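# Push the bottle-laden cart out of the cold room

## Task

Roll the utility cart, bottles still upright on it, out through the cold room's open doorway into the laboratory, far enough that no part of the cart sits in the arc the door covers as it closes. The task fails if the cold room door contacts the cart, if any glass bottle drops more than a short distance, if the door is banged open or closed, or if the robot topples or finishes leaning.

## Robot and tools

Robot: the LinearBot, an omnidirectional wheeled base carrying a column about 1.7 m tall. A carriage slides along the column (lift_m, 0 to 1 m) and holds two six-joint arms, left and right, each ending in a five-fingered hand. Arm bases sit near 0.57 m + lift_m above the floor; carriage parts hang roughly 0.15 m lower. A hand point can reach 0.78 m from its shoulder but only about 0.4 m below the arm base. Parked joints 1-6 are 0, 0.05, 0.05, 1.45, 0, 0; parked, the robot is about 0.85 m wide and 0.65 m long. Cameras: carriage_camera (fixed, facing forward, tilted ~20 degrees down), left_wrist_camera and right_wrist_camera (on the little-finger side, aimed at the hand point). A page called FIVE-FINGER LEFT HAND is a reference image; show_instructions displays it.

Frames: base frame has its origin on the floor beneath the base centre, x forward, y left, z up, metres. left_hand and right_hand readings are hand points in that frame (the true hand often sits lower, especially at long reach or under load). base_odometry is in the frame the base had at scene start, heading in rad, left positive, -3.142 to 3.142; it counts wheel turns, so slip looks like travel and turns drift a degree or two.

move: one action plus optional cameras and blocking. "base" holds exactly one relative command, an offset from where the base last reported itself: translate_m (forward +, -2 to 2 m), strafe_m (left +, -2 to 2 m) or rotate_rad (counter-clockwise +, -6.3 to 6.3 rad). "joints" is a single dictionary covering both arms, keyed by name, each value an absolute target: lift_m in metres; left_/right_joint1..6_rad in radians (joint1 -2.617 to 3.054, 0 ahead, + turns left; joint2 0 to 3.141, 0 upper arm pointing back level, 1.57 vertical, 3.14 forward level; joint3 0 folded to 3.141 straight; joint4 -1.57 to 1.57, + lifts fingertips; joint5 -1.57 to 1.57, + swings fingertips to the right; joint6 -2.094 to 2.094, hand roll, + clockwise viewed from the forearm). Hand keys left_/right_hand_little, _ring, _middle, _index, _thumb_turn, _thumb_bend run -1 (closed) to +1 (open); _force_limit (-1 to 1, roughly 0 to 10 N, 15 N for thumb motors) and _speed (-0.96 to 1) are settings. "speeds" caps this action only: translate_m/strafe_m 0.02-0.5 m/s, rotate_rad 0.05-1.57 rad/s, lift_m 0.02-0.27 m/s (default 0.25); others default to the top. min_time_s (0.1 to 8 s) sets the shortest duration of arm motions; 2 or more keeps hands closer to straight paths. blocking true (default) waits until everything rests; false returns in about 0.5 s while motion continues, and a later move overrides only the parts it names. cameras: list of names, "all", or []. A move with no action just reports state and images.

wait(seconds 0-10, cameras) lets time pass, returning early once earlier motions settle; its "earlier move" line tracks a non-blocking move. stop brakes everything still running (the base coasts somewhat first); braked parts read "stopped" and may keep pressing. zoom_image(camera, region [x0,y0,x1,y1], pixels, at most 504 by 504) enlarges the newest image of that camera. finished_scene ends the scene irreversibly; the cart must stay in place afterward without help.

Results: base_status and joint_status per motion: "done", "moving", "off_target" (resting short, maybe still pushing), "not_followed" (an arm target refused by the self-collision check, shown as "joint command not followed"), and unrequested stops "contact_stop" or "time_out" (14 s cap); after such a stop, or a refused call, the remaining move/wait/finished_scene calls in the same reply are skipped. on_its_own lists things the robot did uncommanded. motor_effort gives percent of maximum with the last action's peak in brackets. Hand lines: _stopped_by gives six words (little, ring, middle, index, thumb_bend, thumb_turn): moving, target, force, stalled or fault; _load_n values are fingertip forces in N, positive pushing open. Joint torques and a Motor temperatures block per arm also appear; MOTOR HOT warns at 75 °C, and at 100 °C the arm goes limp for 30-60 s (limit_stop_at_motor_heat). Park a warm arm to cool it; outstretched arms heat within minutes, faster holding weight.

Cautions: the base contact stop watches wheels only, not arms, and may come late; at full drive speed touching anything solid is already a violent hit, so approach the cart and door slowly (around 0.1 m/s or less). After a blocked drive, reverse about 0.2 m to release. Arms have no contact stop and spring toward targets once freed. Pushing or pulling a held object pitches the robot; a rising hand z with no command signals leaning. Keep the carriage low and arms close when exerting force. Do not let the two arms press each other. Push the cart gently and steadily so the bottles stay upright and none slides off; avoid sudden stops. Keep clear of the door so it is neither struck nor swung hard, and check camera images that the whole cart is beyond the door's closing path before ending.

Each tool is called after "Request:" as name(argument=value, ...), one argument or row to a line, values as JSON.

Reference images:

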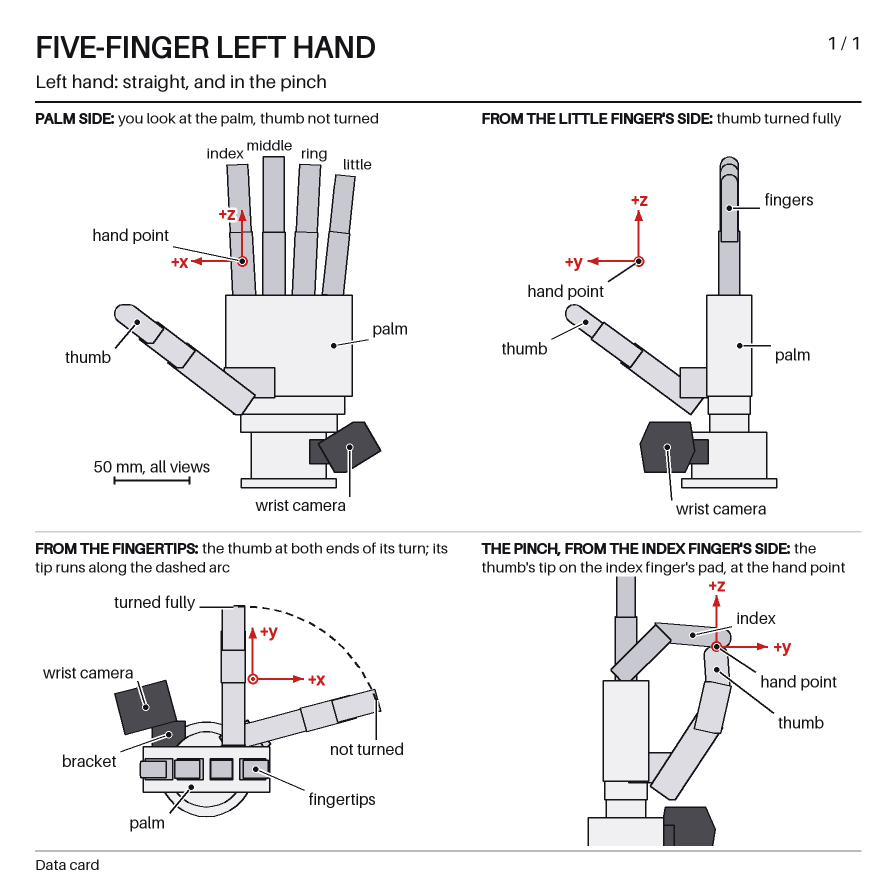

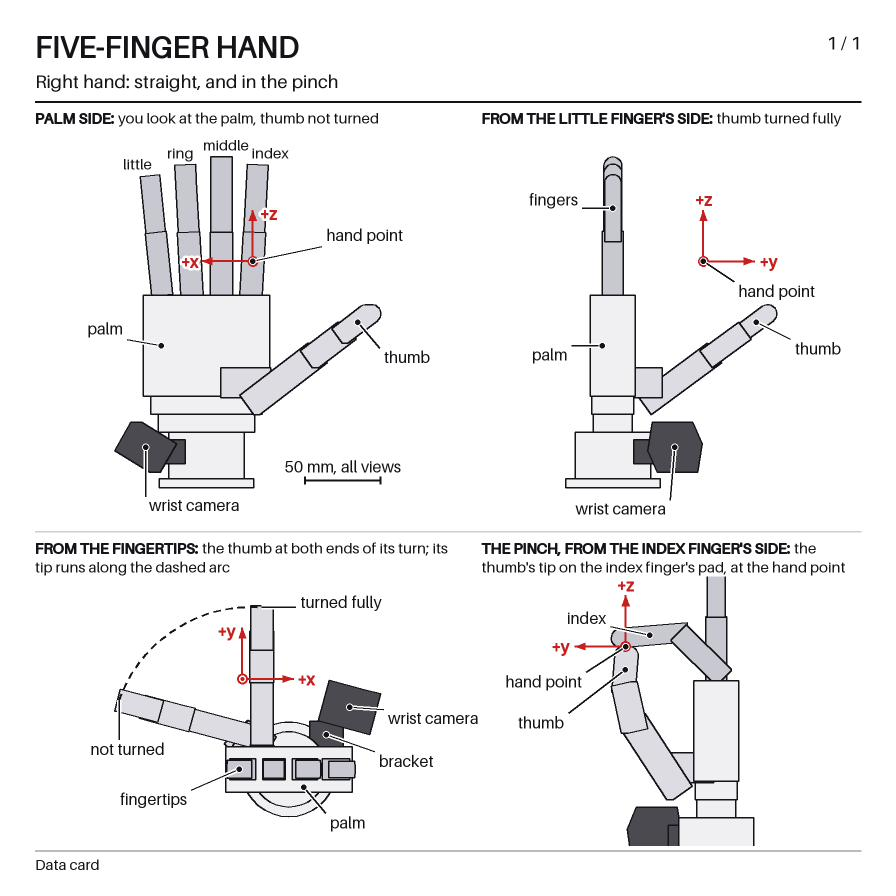

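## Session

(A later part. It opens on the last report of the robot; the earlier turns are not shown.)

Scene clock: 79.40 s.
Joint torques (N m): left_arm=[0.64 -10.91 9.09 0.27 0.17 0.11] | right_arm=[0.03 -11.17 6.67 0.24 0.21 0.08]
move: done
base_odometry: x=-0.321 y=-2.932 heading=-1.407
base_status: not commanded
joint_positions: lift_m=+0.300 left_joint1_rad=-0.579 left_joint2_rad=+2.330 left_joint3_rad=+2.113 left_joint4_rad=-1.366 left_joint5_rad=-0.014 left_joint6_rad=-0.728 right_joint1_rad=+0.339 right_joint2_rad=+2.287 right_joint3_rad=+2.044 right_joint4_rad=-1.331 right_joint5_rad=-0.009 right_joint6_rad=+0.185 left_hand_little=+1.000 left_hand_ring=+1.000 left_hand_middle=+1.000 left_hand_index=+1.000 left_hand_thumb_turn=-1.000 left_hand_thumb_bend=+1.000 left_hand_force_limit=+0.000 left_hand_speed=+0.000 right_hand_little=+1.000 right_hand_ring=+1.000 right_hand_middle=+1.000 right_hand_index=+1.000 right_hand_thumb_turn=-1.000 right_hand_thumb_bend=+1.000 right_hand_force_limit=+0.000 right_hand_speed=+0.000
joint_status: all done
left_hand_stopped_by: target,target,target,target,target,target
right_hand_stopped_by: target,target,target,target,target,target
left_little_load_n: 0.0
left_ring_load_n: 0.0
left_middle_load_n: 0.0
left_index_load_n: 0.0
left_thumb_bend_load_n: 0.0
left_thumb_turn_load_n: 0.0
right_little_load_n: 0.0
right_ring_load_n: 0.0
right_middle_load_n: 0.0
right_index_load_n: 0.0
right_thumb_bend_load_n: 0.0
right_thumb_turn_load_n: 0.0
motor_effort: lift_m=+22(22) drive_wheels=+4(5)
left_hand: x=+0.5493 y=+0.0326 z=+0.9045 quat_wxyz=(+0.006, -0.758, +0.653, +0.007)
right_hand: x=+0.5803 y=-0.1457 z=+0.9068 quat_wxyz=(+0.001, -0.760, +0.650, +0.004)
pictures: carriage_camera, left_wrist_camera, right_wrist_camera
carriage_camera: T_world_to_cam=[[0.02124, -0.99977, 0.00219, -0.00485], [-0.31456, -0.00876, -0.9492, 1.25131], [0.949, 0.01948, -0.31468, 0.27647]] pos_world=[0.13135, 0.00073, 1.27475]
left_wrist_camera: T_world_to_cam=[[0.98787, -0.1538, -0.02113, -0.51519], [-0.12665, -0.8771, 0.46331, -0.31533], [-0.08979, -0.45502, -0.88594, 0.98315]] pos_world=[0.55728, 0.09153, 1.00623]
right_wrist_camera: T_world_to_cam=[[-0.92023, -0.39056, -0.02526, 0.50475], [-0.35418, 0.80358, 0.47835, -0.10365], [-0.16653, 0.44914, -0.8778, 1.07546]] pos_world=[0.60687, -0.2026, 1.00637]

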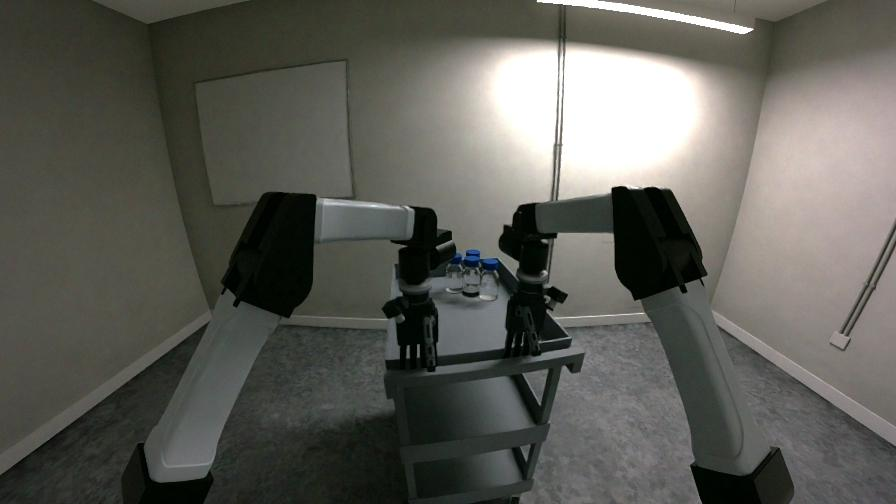

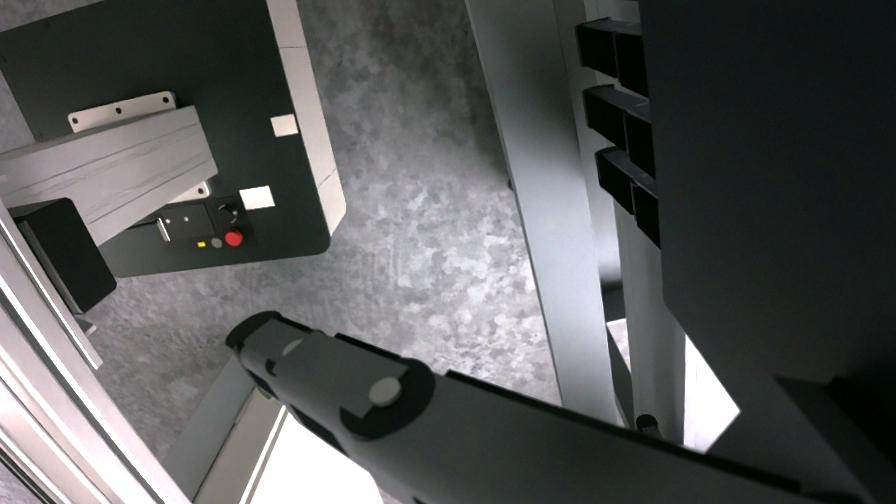

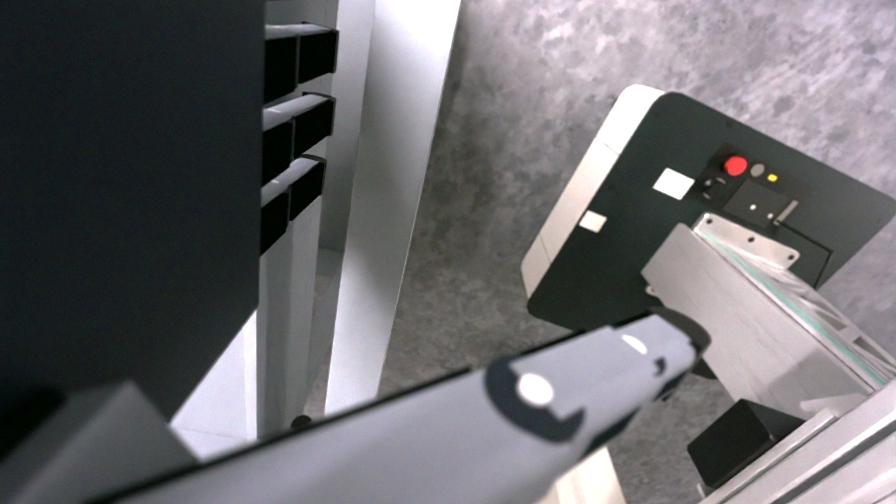

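Request:
move(
  joints={"lift_m": 0.267},
  speeds={"lift_m": 0.03},
  cameras=["all"],
)

Request:
zoom_image(
  camera="left_wrist_camera",
  region=[400, 0, 700, 300],
)

Request:
zoom_image(
  camera="right_wrist_camera",
  region=[200, 0, 500, 300],
)

Request:
zoom_image(
  camera="carriage_camera",
  region=[360, 230, 600, 420],
)

Scene clock: 81.30 s.
Joint torques (N m): left_arm=[0.64 -10.82 8.83 0.24 0.23 0.14] | right_arm=[0.05 -11.26 6.52 0.25 0.2 0.08]
move: done
base_odometry: x=-0.321 y=-2.932 heading=-1.407
base_status: not commanded
joint_positions: lift_m=+0.267 left_joint1_rad=-0.579 left_joint2_rad=+2.331 left_joint3_rad=+2.114 left_joint4_rad=-1.366 left_joint5_rad=-0.014 left_joint6_rad=-0.728 right_joint1_rad=+0.339 right_joint2_rad=+2.287 right_joint3_rad=+2.045 right_joint4_rad=-1.331 right_joint5_rad=-0.009 right_joint6_rad=+0.185 left_hand_little=+1.000 left_hand_ring=+1.000 left_hand_middle=+1.000 left_hand_index=+1.000 left_hand_thumb_turn=-1.000 left_hand_thumb_bend=+1.000 left_hand_force_limit=+0.000 left_hand_speed=+0.000 right_hand_little=+1.000 right_hand_ring=+1.000 right_hand_middle=+1.000 right_hand_index=+1.000 right_hand_thumb_turn=-1.000 right_hand_thumb_bend=+1.000 right_hand_force_limit=+0.000 right_hand_speed=+0.000
joint_status: all done
left_hand_stopped_by: target,target,target,target,target,target
right_hand_stopped_by: target,target,target,target,target,target
left_little_load_n: 0.0
left_ring_load_n: 0.0
left_middle_load_n: 0.0
left_index_load_n: 0.0
left_thumb_bend_load_n: 0.0
left_thumb_turn_load_n: 0.0
right_little_load_n: 0.0
right_ring_load_n: 0.0
right_middle_load_n: 0.0
right_index_load_n: 0.0
right_thumb_bend_load_n: 0.0
right_thumb_turn_load_n: 0.0
motor_effort: lift_m=+22(22) drive_wheels=+4(5)
left_hand: x=+0.5495 y=+0.0325 z=+0.8715 quat_wxyz=(+0.006, -0.758, +0.653, +0.007)
right_hand: x=+0.5808 y=-0.1456 z=+0.8738 quat_wxyz=(+0.002, -0.760, +0.650, +0.004)
pictures: carriage_camera, left_wrist_camera, right_wrist_camera
carriage_camera: T_world_to_cam=[[0.02124, -0.99977, 0.00219, -0.00478], [-0.31456, -0.00876, -0.9492, 1.21999], [0.949, 0.01948, -0.31468, 0.26609]] pos_world=[0.13135, 0.00073, 1.24175]
left_wrist_camera: T_world_to_cam=[[0.98789, -0.15376, -0.02078, -0.51645], [-0.12676, -0.87702, 0.46343, -0.30013], [-0.08948, -0.45519, -0.88589, 0.95359]] pos_world=[0.55748, 0.09143, 0.97313]
right_wrist_camera: T_world_to_cam=[[-0.92018, -0.39058, -0.02681, 0.50571], [-0.35491, 0.80334, 0.47821, -0.08731], [-0.16524, 0.44955, -0.87784, 1.04583]] pos_world=[0.60717, -0.2025, 0.97338]

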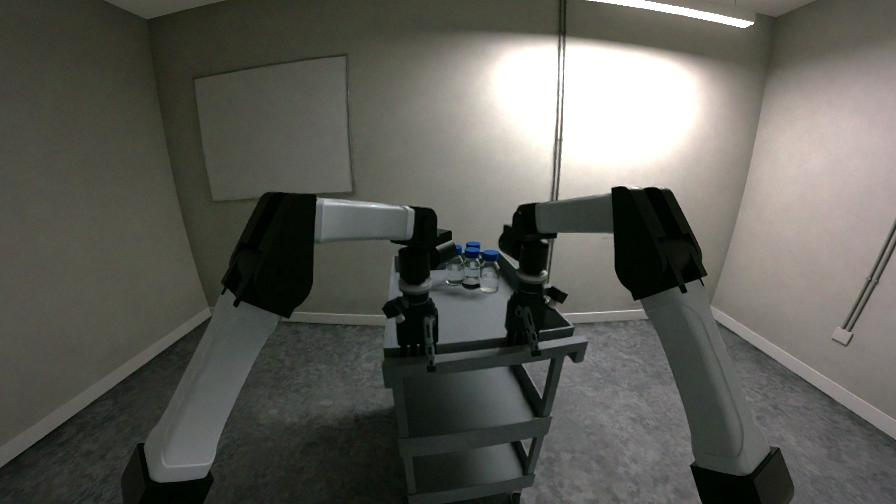

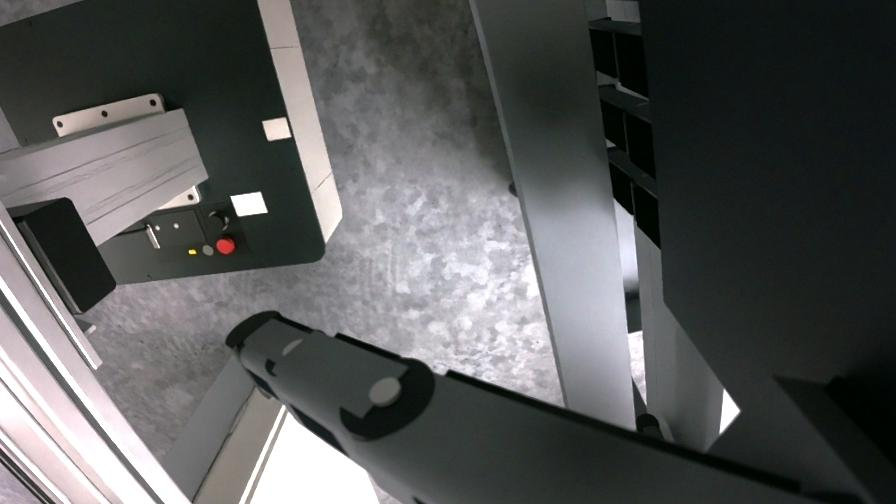

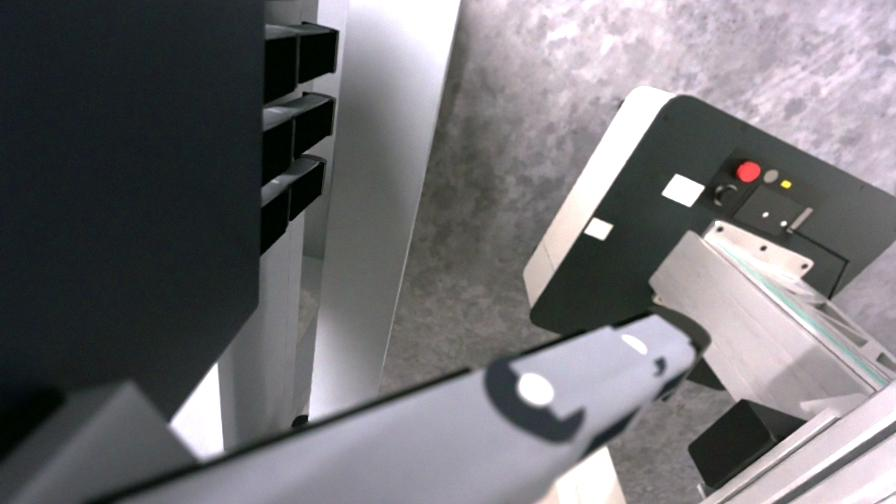

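Scaled by 1.680.

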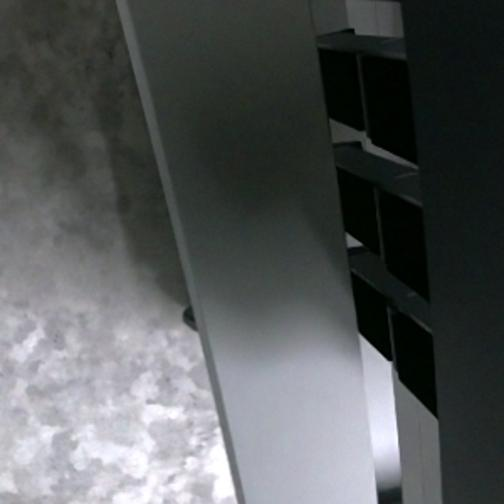

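Scaled by 1.680.

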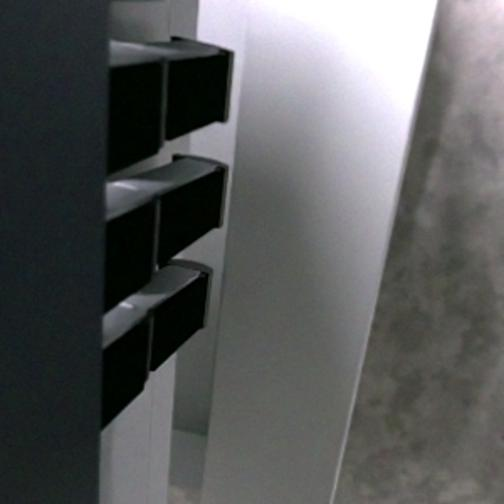

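Scaled by 2.100.

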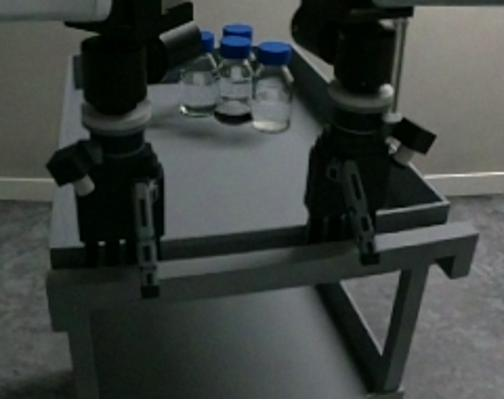

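Request:
move(
  joints={"left_hand_speed":-0.88,"right_hand_speed":-0.88,"left_hand_force_limit":-0.5,"right_hand_force_limit":-0.5,"left_hand_index":-0.2,"left_hand_middle":-0.2,"left_hand_ring":-0.2,"left_hand_little":-0.2,"right_hand_index":-0.2,"right_hand_middle":-0.2,"right_hand_ring":-0.2,"right_hand_little":-0.2},
  cameras=["all"],
)

Scene clock: 88.00 s.
Joint torques (N m): left_arm=[0.32 -11.33 8.92 0 0.32 0.05] | right_arm=[0.12 -11.63 6.63 -0.17 0.11 0.08]
Motor temperatures (°C): left_arm=[28 49 50 46 25 23] | right_arm=[22 40 46 46 26 27]
move: off_target
base_odometry: x=-0.321 y=-2.932 heading=-1.407
base_status: not commanded
joint_positions: lift_m=+0.267 left_joint1_rad=-0.576 left_joint2_rad=+2.337 left_joint3_rad=+2.114 left_joint4_rad=-1.338 left_joint5_rad=-0.028 left_joint6_rad=-0.722 right_joint1_rad=+0.338 right_joint2_rad=+2.291 right_joint3_rad=+2.045 right_joint4_rad=-1.281 right_joint5_rad=+0.003 right_joint6_rad=+0.185 left_hand_little=+0.489 left_hand_ring=+0.500 left_hand_middle=+0.999 left_hand_index=+0.489 left_hand_thumb_turn=-1.000 left_hand_thumb_bend=+1.000 left_hand_force_limit=-0.500 left_hand_speed=-0.880 right_hand_little=+0.322 right_hand_ring=+0.333 right_hand_middle=+0.344 right_hand_index=+0.344 right_hand_thumb_turn=-1.000 right_hand_thumb_bend=+1.000 right_hand_force_limit=-0.500 right_hand_speed=-0.880
joint_status: left_hand_little off_target (ended at +0.489, target -0.200); left_hand_ring off_target (ended at +0.500, target -0.200); left_hand_middle off_target (ended at +0.999, target -0.200); left_hand_index off_target (ended at +0.489, target -0.200); right_hand_little off_target (ended at +0.322, target -0.200); right_hand_ring off_target (ended at +0.333, target -0.200); right_hand_middle off_target (ended at +0.344, target -0.200); right_hand_index off_target (ended at +0.344, target -0.200); the others done
left_hand_stopped_by: force,force,fault,force,target,target
right_hand_stopped_by: force,force,force,force,target,target
left_little_load_n: 4.0
left_ring_load_n: 1.0
left_middle_load_n: -6.5
left_index_load_n: 3.5
left_thumb_bend_load_n: -0.5
left_thumb_turn_load_n: 0.5
right_little_load_n: 4.5
right_ring_load_n: 4.0
right_middle_load_n: 3.0
right_index_load_n: 3.5
right_thumb_bend_load_n: 0.0
right_thumb_turn_load_n: 0.0
motor_effort: lift_m=+22(22) drive_wheels=+4(4)
left_hand: x=+0.5578 y=+0.0323 z=+0.8674 quat_wxyz=(+0.014, -0.757, +0.653, -0.003)
right_hand: x=+0.5940 y=-0.1437 z=+0.8697 quat_wxyz=(+0.018, -0.759, +0.651, -0.012)
pictures: carriage_camera, left_wrist_camera, right_wrist_camera
carriage_camera: T_world_to_cam=[[0.02124, -0.99977, 0.00219, -0.00478], [-0.31456, -0.00876, -0.9492, 1.21999], [0.949, 0.01948, -0.31468, 0.26609]] pos_world=[0.13135, 0.00073, 1.24175]
left_wrist_camera: T_world_to_cam=[[0.98773, -0.15606, 0.00512, -0.54697], [-0.14089, -0.87661, 0.46011, -0.28658], [-0.06731, -0.45519, -0.88785, 0.94007]] pos_world=[0.56317, 0.09133, 0.9693]
right_wrist_camera: T_world_to_cam=[[-0.91841, -0.38908, -0.07166, 0.55666], [-0.37592, 0.80177, 0.46459, -0.05808], [-0.12331, 0.45363, -0.88262, 1.02345]] pos_world=[0.61561, -0.20111, 0.97019]

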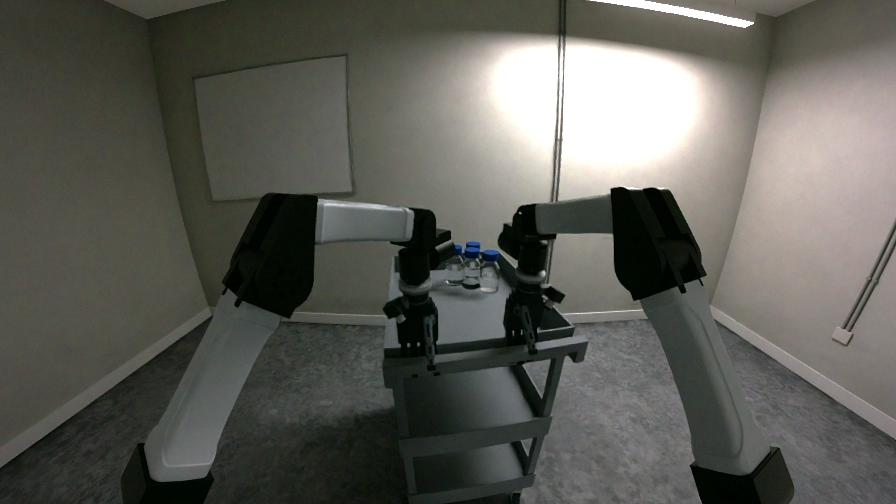

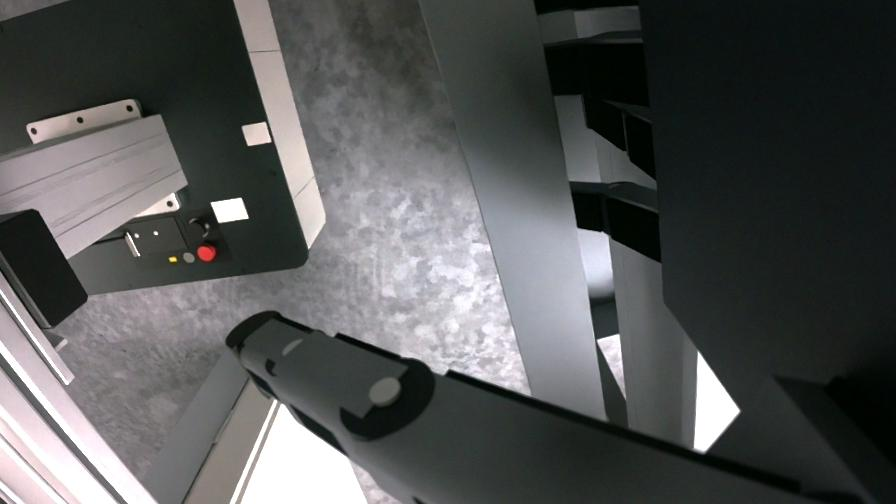

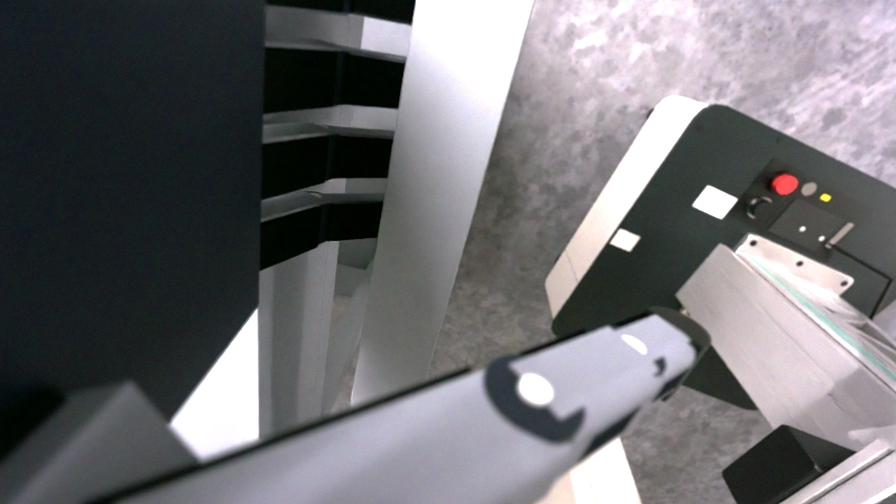

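Request:
move(
  joints={"left_hand_index":0.75,"left_hand_ring":0.75,"left_hand_little":0.75,"right_hand_index":0.55,"right_hand_middle":0.55,"right_hand_ring":0.55,"right_hand_little":0.55},
  cameras=["left_wrist_camera","right_wrist_camera"],
)

Scene clock: 91.87 s.
Joint torques (N m): left_arm=[0.27 -11.73 8.99 0.2 0.22 0.04] | right_arm=[0.12 -11.54 6.56 0.11 0.11 0.08]
move: done
base_odometry: x=-0.321 y=-2.932 heading=-1.407
base_status: not commanded
joint_positions: lift_m=+0.267 left_joint1_rad=-0.576 left_joint2_rad=+2.337 left_joint3_rad=+2.114 left_joint4_rad=-1.358 left_joint5_rad=-0.015 left_joint6_rad=-0.722 right_joint1_rad=+0.338 right_joint2_rad=+2.291 right_joint3_rad=+2.045 right_joint4_rad=-1.316 right_joint5_rad=+0.003 right_joint6_rad=+0.185 left_hand_little=+0.750 left_hand_ring=+0.750 left_hand_middle=+1.000 left_hand_index=+0.750 left_hand_thumb_turn=-1.000 left_hand_thumb_bend=+1.000 left_hand_force_limit=-0.500 left_hand_speed=-0.880 right_hand_little=+0.550 right_hand_ring=+0.550 right_hand_middle=+0.550 right_hand_index=+0.550 right_hand_thumb_turn=-1.000 right_hand_thumb_bend=+1.000 right_hand_force_limit=-0.500 right_hand_speed=-0.880
joint_status: all done
left_hand_stopped_by: target,target,fault,target,target,target
right_hand_stopped_by: target,target,target,target,target,target
left_little_load_n: 0.0
left_ring_load_n: 0.0
left_middle_load_n: 0.0
left_index_load_n: 0.0
left_thumb_bend_load_n: 0.0
left_thumb_turn_load_n: 0.0
right_little_load_n: 0.0
right_ring_load_n: 0.0
right_middle_load_n: 0.0
right_index_load_n: 0.0
right_thumb_bend_load_n: 0.0
right_thumb_turn_load_n: 0.0
motor_effort: lift_m=+22(22) drive_wheels=-4(5)
left_hand: x=+0.5520 y=+0.0332 z=+0.8687 quat_wxyz=(+0.007, -0.757, +0.654, +0.006)
right_hand: x=+0.5851 y=-0.1469 z=+0.8713 quat_wxyz=(+0.003, -0.759, +0.651, -0.004)
left_wrist_camera: T_world_to_cam=[[0.98758, -0.15607, -0.01815, -0.52083], [-0.13004, -0.87671, 0.46312, -0.29582], [-0.08819, -0.455, -0.88611, 0.95112]] pos_world=[0.55978, 0.09213, 0.97034]
right_wrist_camera: T_world_to_cam=[[-0.92019, -0.38975, -0.0367, 0.51787], [-0.36052, 0.80718, 0.46743, -0.0703], [-0.15256, 0.44336, -0.88327, 1.04134]] pos_world=[0.61005, -0.2031, 0.97165]

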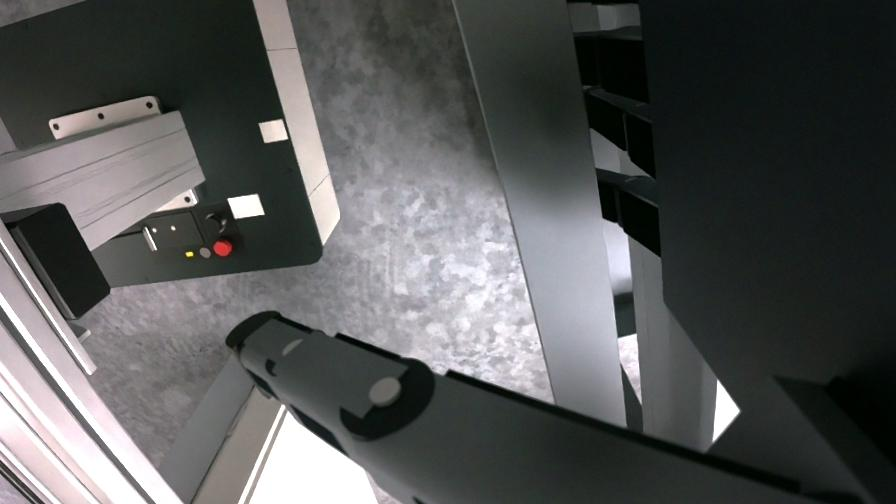

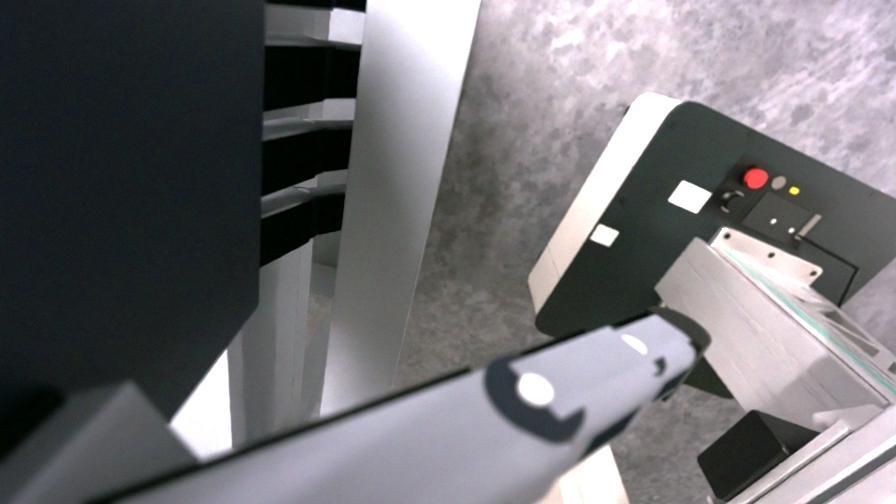

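Request:
move(
  base={"translate_m":-0.25},
  speeds={"translate_m":0.06},
  cameras=["all"],
)

Scene clock: 97.30 s.
Joint torques (N m): left_arm=[-0.06 -11.3 8.72 0.39 -0.07 0.02] | right_arm=[0.69 -11.7 6.53 -0.36 0.02 0.11]
Motor temperatures (°C): left_arm=[28 54 51 45 25 23] | right_arm=[22 41 45 45 26 27]
move: done
base_odometry: x=-0.362 y=-2.686 heading=-1.406
base_status: done
joint_positions: lift_m=+0.267 left_joint1_rad=-0.574 left_joint2_rad=+2.337 left_joint3_rad=+2.117 left_joint4_rad=-1.375 left_joint5_rad=+0.009 left_joint6_rad=-0.721 right_joint1_rad=+0.331 right_joint2_rad=+2.291 right_joint3_rad=+2.047 right_joint4_rad=-1.256 right_joint5_rad=+0.014 right_joint6_rad=+0.182 left_hand_little=+0.750 left_hand_ring=+0.750 left_hand_middle=+1.000 left_hand_index=+0.750 left_hand_thumb_turn=-1.000 left_hand_thumb_bend=+1.000 left_hand_force_limit=-0.500 left_hand_speed=-0.880 right_hand_little=+0.550 right_hand_ring=+0.550 right_hand_middle=+0.550 right_hand_index=+0.550 right_hand_thumb_turn=-1.000 right_hand_thumb_bend=+1.000 right_hand_force_limit=-0.500 right_hand_speed=-0.880
joint_status: not commanded
left_hand_stopped_by: target,target,fault,target,target,target
right_hand_stopped_by: target,target,target,target,target,target
left_little_load_n: 0.5
left_ring_load_n: 0.0
left_middle_load_n: 0.0
left_index_load_n: 0.0
left_thumb_bend_load_n: 0.0
left_thumb_turn_load_n: 0.0
right_little_load_n: 2.0
right_ring_load_n: 0.0
right_middle_load_n: 0.0
right_index_load_n: 0.0
right_thumb_bend_load_n: 0.0
right_thumb_turn_load_n: 0.0
motor_effort: lift_m=+22(22) drive_wheels=+4(11)
left_hand: x=+0.5466 y=+0.0323 z=+0.8712 quat_wxyz=(-0.006, -0.757, +0.653, +0.012)
right_hand: x=+0.6029 y=-0.1465 z=+0.8687 quat_wxyz=(+0.027, -0.757, +0.652, -0.024)
pictures: carriage_camera, left_wrist_camera, right_wrist_camera
carriage_camera: T_world_to_cam=[[0.02124, -0.99977, 0.00219, -0.00478], [-0.31456, -0.00876, -0.9492, 1.21999], [0.949, 0.01948, -0.31468, 0.26609]] pos_world=[0.13135, 0.00073, 1.24175]
left_wrist_camera: T_world_to_cam=[[0.9871, -0.15454, -0.04188, -0.49481], [-0.1162, -0.87136, 0.47668, -0.31802], [-0.11016, -0.46567, -0.87808, 0.95779]] pos_world=[0.55698, 0.09243, 0.97188]
right_wrist_camera: T_world_to_cam=[[-0.91778, -0.38485, -0.09785, 0.58677], [-0.38553, 0.80452, 0.45178, -0.03469], [-0.09514, 0.45236, -0.88675, 1.01127]] pos_world=[0.62137, -0.20373, 0.96983]

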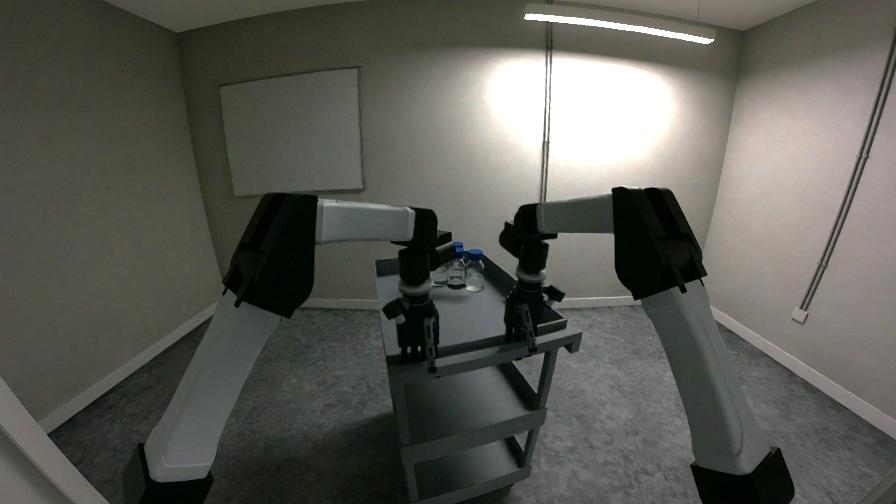

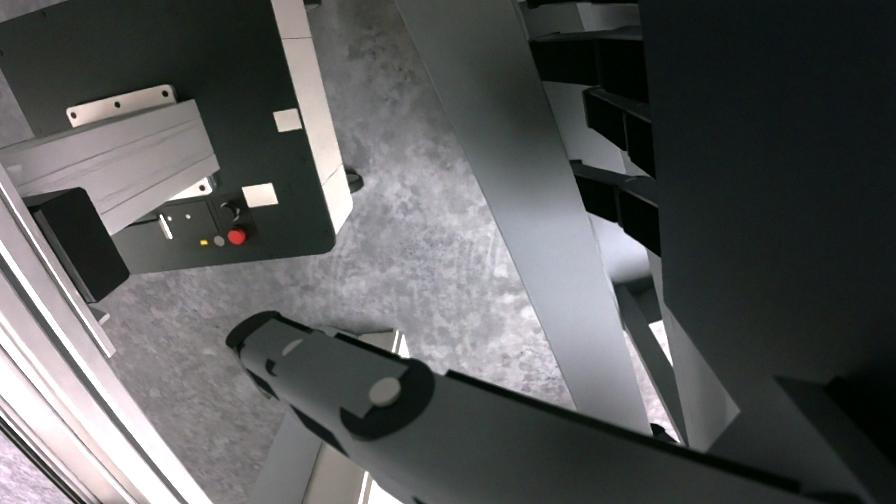

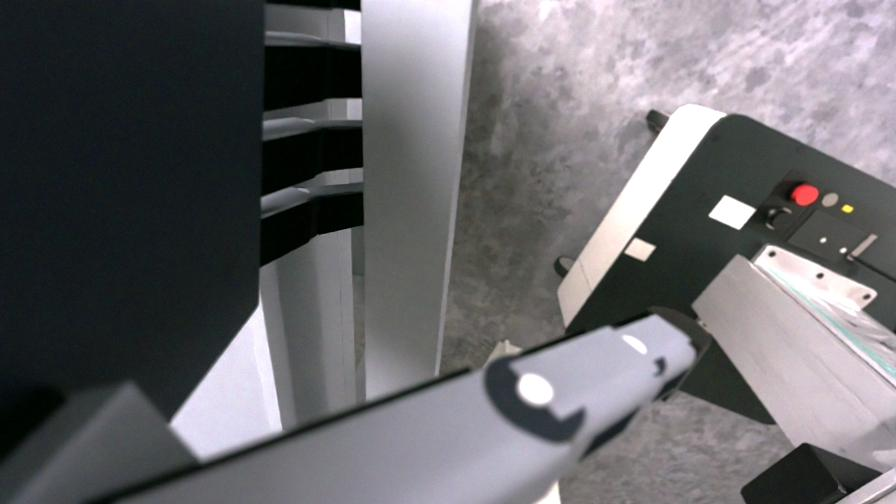

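Request:
move(
  base={"translate_m":-0.4},
  speeds={"translate_m":0.08},
  cameras=["all"],
)

Scene clock: 104.93 s.
Joint torques (N m): left_arm=[0.55 -11.36 8.65 0.62 -0.37 0.45] | right_arm=[0.58 -11.81 6.39 -0.7 0.05 0.43]
Motor temperatures (°C): left_arm=[28 56 51 45 25 23] | right_arm=[22 42 45 45 26 27]
move: done
base_odometry: x=-0.428 y=-2.291 heading=-1.405
base_status: done
joint_positions: lift_m=+0.267 left_joint1_rad=-0.579 left_joint2_rad=+2.337 left_joint3_rad=+2.117 left_joint4_rad=-1.402 left_joint5_rad=+0.037 left_joint6_rad=-0.761 right_joint1_rad=+0.332 right_joint2_rad=+2.291 right_joint3_rad=+2.050 right_joint4_rad=-1.215 right_joint5_rad=+0.010 right_joint6_rad=+0.154 left_hand_little=+0.750 left_hand_ring=+0.750 left_hand_middle=+1.000 left_hand_index=+0.750 left_hand_thumb_turn=-1.000 left_hand_thumb_bend=+1.000 left_hand_force_limit=-0.500 left_hand_speed=-0.880 right_hand_little=+0.551 right_hand_ring=+0.550 right_hand_middle=+0.550 right_hand_index=+0.550 right_hand_thumb_turn=-1.000 right_hand_thumb_bend=+1.000 right_hand_force_limit=-0.500 right_hand_speed=-0.880
joint_status: not commanded
left_hand_stopped_by: target,target,fault,target,target,target
right_hand_stopped_by: target,target,target,target,target,target
left_little_load_n: 2.5
left_ring_load_n: 0.0
left_middle_load_n: 0.0
left_index_load_n: 3.5
left_thumb_bend_load_n: 0.0
left_thumb_turn_load_n: 0.0
right_little_load_n: 7.5
right_ring_load_n: 0.0
right_middle_load_n: 0.0
right_index_load_n: -1.0
right_thumb_bend_load_n: 0.0
right_thumb_turn_load_n: 0.0
motor_effort: lift_m=+22(22) drive_wheels=-5(11)
left_hand: x=+0.5380 y=+0.0277 z=+0.8739 quat_wxyz=(-0.022, -0.769, +0.639, +0.023)
right_hand: x=+0.6130 y=-0.1428 z=+0.8682 quat_wxyz=(+0.047, -0.766, +0.640, -0.034)
pictures: carriage_camera, left_wrist_camera, right_wrist_camera
carriage_camera: T_world_to_cam=[[0.02124, -0.99977, 0.00219, -0.00478], [-0.31456, -0.00876, -0.9492, 1.21999], [0.949, 0.01948, -0.31468, 0.26609]] pos_world=[0.13135, 0.00073, 1.24175]
left_wrist_camera: T_world_to_cam=[[0.9898, -0.11925, -0.07794, -0.45778], [-0.06658, -0.87088, 0.48697, -0.36007], [-0.12595, -0.47681, -0.86994, 0.95884]] pos_world=[0.5499, 0.08902, 0.97379]
right_wrist_camera: T_world_to_cam=[[-0.90099, -0.41024, -0.14112, 0.62096], [-0.42766, 0.78514, 0.44795, -0.00711], [-0.07297, 0.46395, -0.88285, 0.99483]] pos_world=[0.62903, -0.20122, 0.9691]

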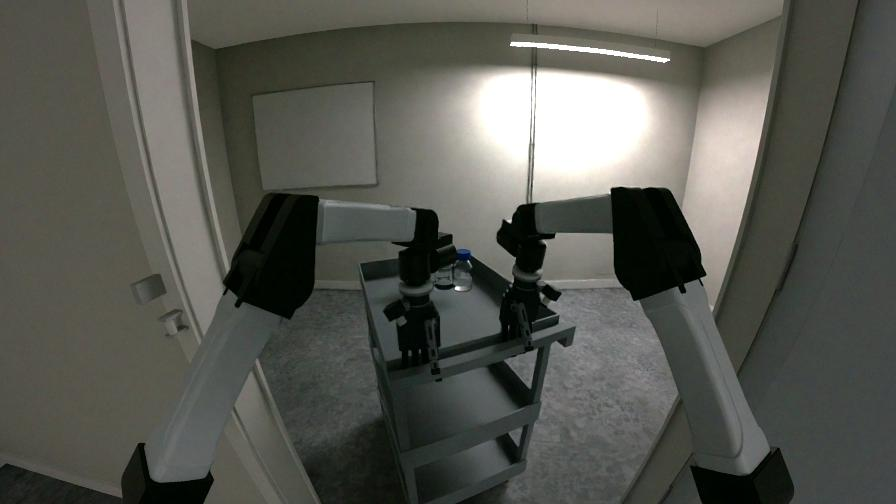

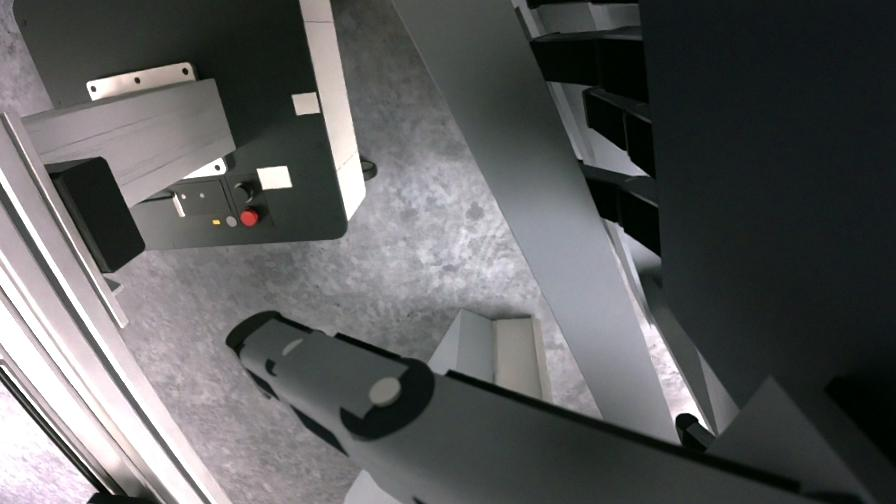

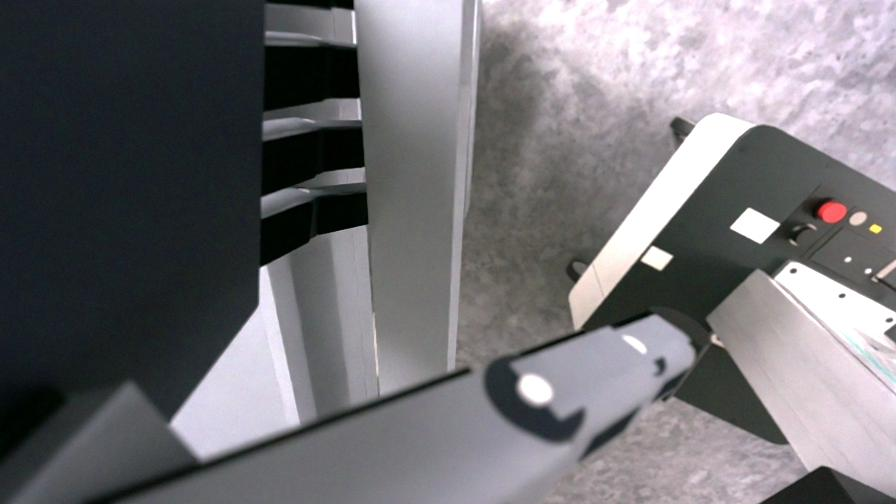

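Request:
zoom_image(
  camera="carriage_camera",
  region=[340, 240, 600, 504],
)

Request:
zoom_image(
  camera="left_wrist_camera",
  region=[500, 200, 800, 504],
)

Scaled by 1.909.

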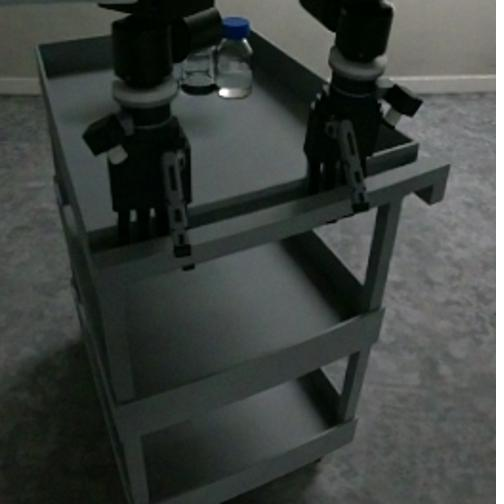

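Scaled by 1.658.

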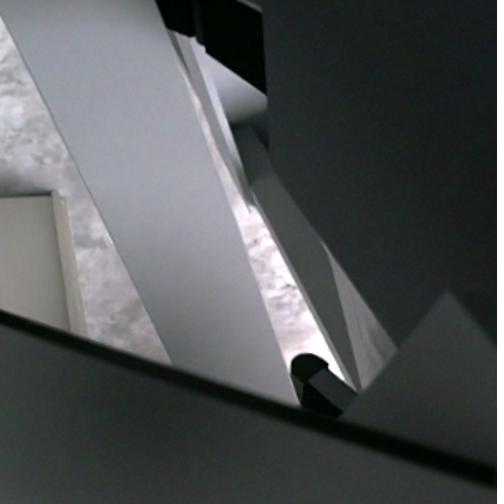

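Request:
move(
  base={"translate_m":-0.15},
  speeds={"translate_m":0.06},
  joints={"right_joint4_rad":-1.5,"left_joint4_rad":-1.38},
  min_time_s=2,
  cameras=["carriage_camera"],
)

Scene clock: 115.40 s.
Joint torques (N m): left_arm=[1.09 -11.67 8.49 1.06 -0.55 0.48] | right_arm=[0.12 -11.71 5.78 -1.71 0.38 0.41]
Motor temperatures (°C): left_arm=[28 58 51 45 25 23] | right_arm=[22 43 45 45 26 27]
move: off_target
base_odometry: x=-0.453 y=-2.143 heading=-1.404
base_status: done
joint_positions: lift_m=+0.267 left_joint1_rad=-0.583 left_joint2_rad=+2.340 left_joint3_rad=+2.117 left_joint4_rad=-1.462 left_joint5_rad=+0.056 left_joint6_rad=-0.761 right_joint1_rad=+0.338 right_joint2_rad=+2.291 right_joint3_rad=+2.056 right_joint4_rad=-1.300 right_joint5_rad=-0.031 right_joint6_rad=+0.155 left_hand_little=+0.750 left_hand_ring=+0.750 left_hand_middle=+1.000 left_hand_index=+0.750 left_hand_thumb_turn=-1.000 left_hand_thumb_bend=+1.000 left_hand_force_limit=-0.500 left_hand_speed=-0.880 right_hand_little=+0.551 right_hand_ring=+0.550 right_hand_middle=+0.550 right_hand_index=+0.550 right_hand_thumb_turn=-1.000 right_hand_thumb_bend=+1.000 right_hand_force_limit=-0.500 right_hand_speed=-0.880
joint_status: left_joint4_rad off_target (ended at -1.462, target -1.380); right_joint4_rad off_target (ended at -1.300, target -1.500)
left_hand_stopped_by: target,target,fault,target,target,target
right_hand_stopped_by: target,target,target,target,target,target
left_little_load_n: -1.0
left_ring_load_n: 0.0
left_middle_load_n: 0.0
left_index_load_n: 3.0
left_thumb_bend_load_n: 0.0
left_thumb_turn_load_n: 0.0
right_little_load_n: 7.5
right_ring_load_n: 0.0
right_middle_load_n: 0.0
right_index_load_n: -0.5
right_thumb_bend_load_n: 0.0
right_thumb_turn_load_n: 0.0
motor_effort: lift_m=+22(22) drive_wheels=-6(12)
left_hand: x=+0.5213 y=+0.0320 z=+0.8767 quat_wxyz=(-0.035, -0.767, +0.639, +0.054)
right_hand: x=+0.5892 y=-0.1402 z=+0.8739 quat_wxyz=(+0.023, -0.769, +0.639, +0.004)
carriage_camera: T_world_to_cam=[[0.02124, -0.99977, 0.00219, -0.00478], [-0.31456, -0.00876, -0.9492, 1.21999], [0.949, 0.01948, -0.31468, 0.26609]] pos_world=[0.13135, 0.00073, 1.24175]

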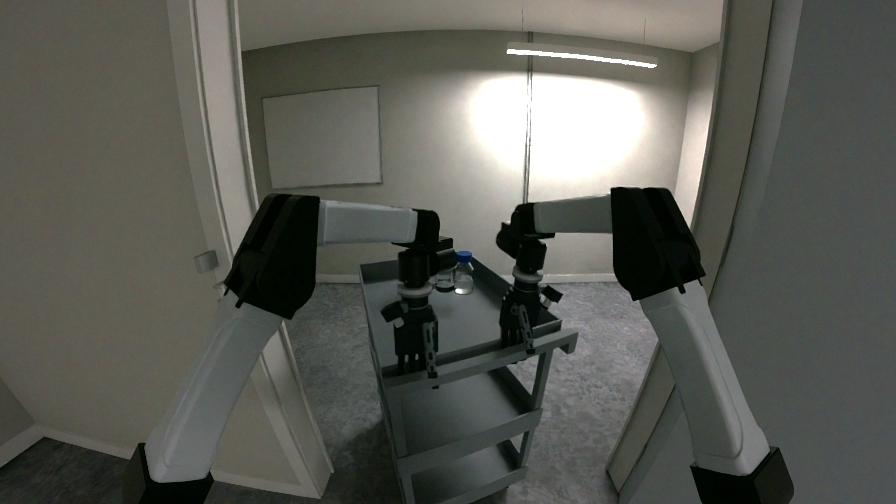

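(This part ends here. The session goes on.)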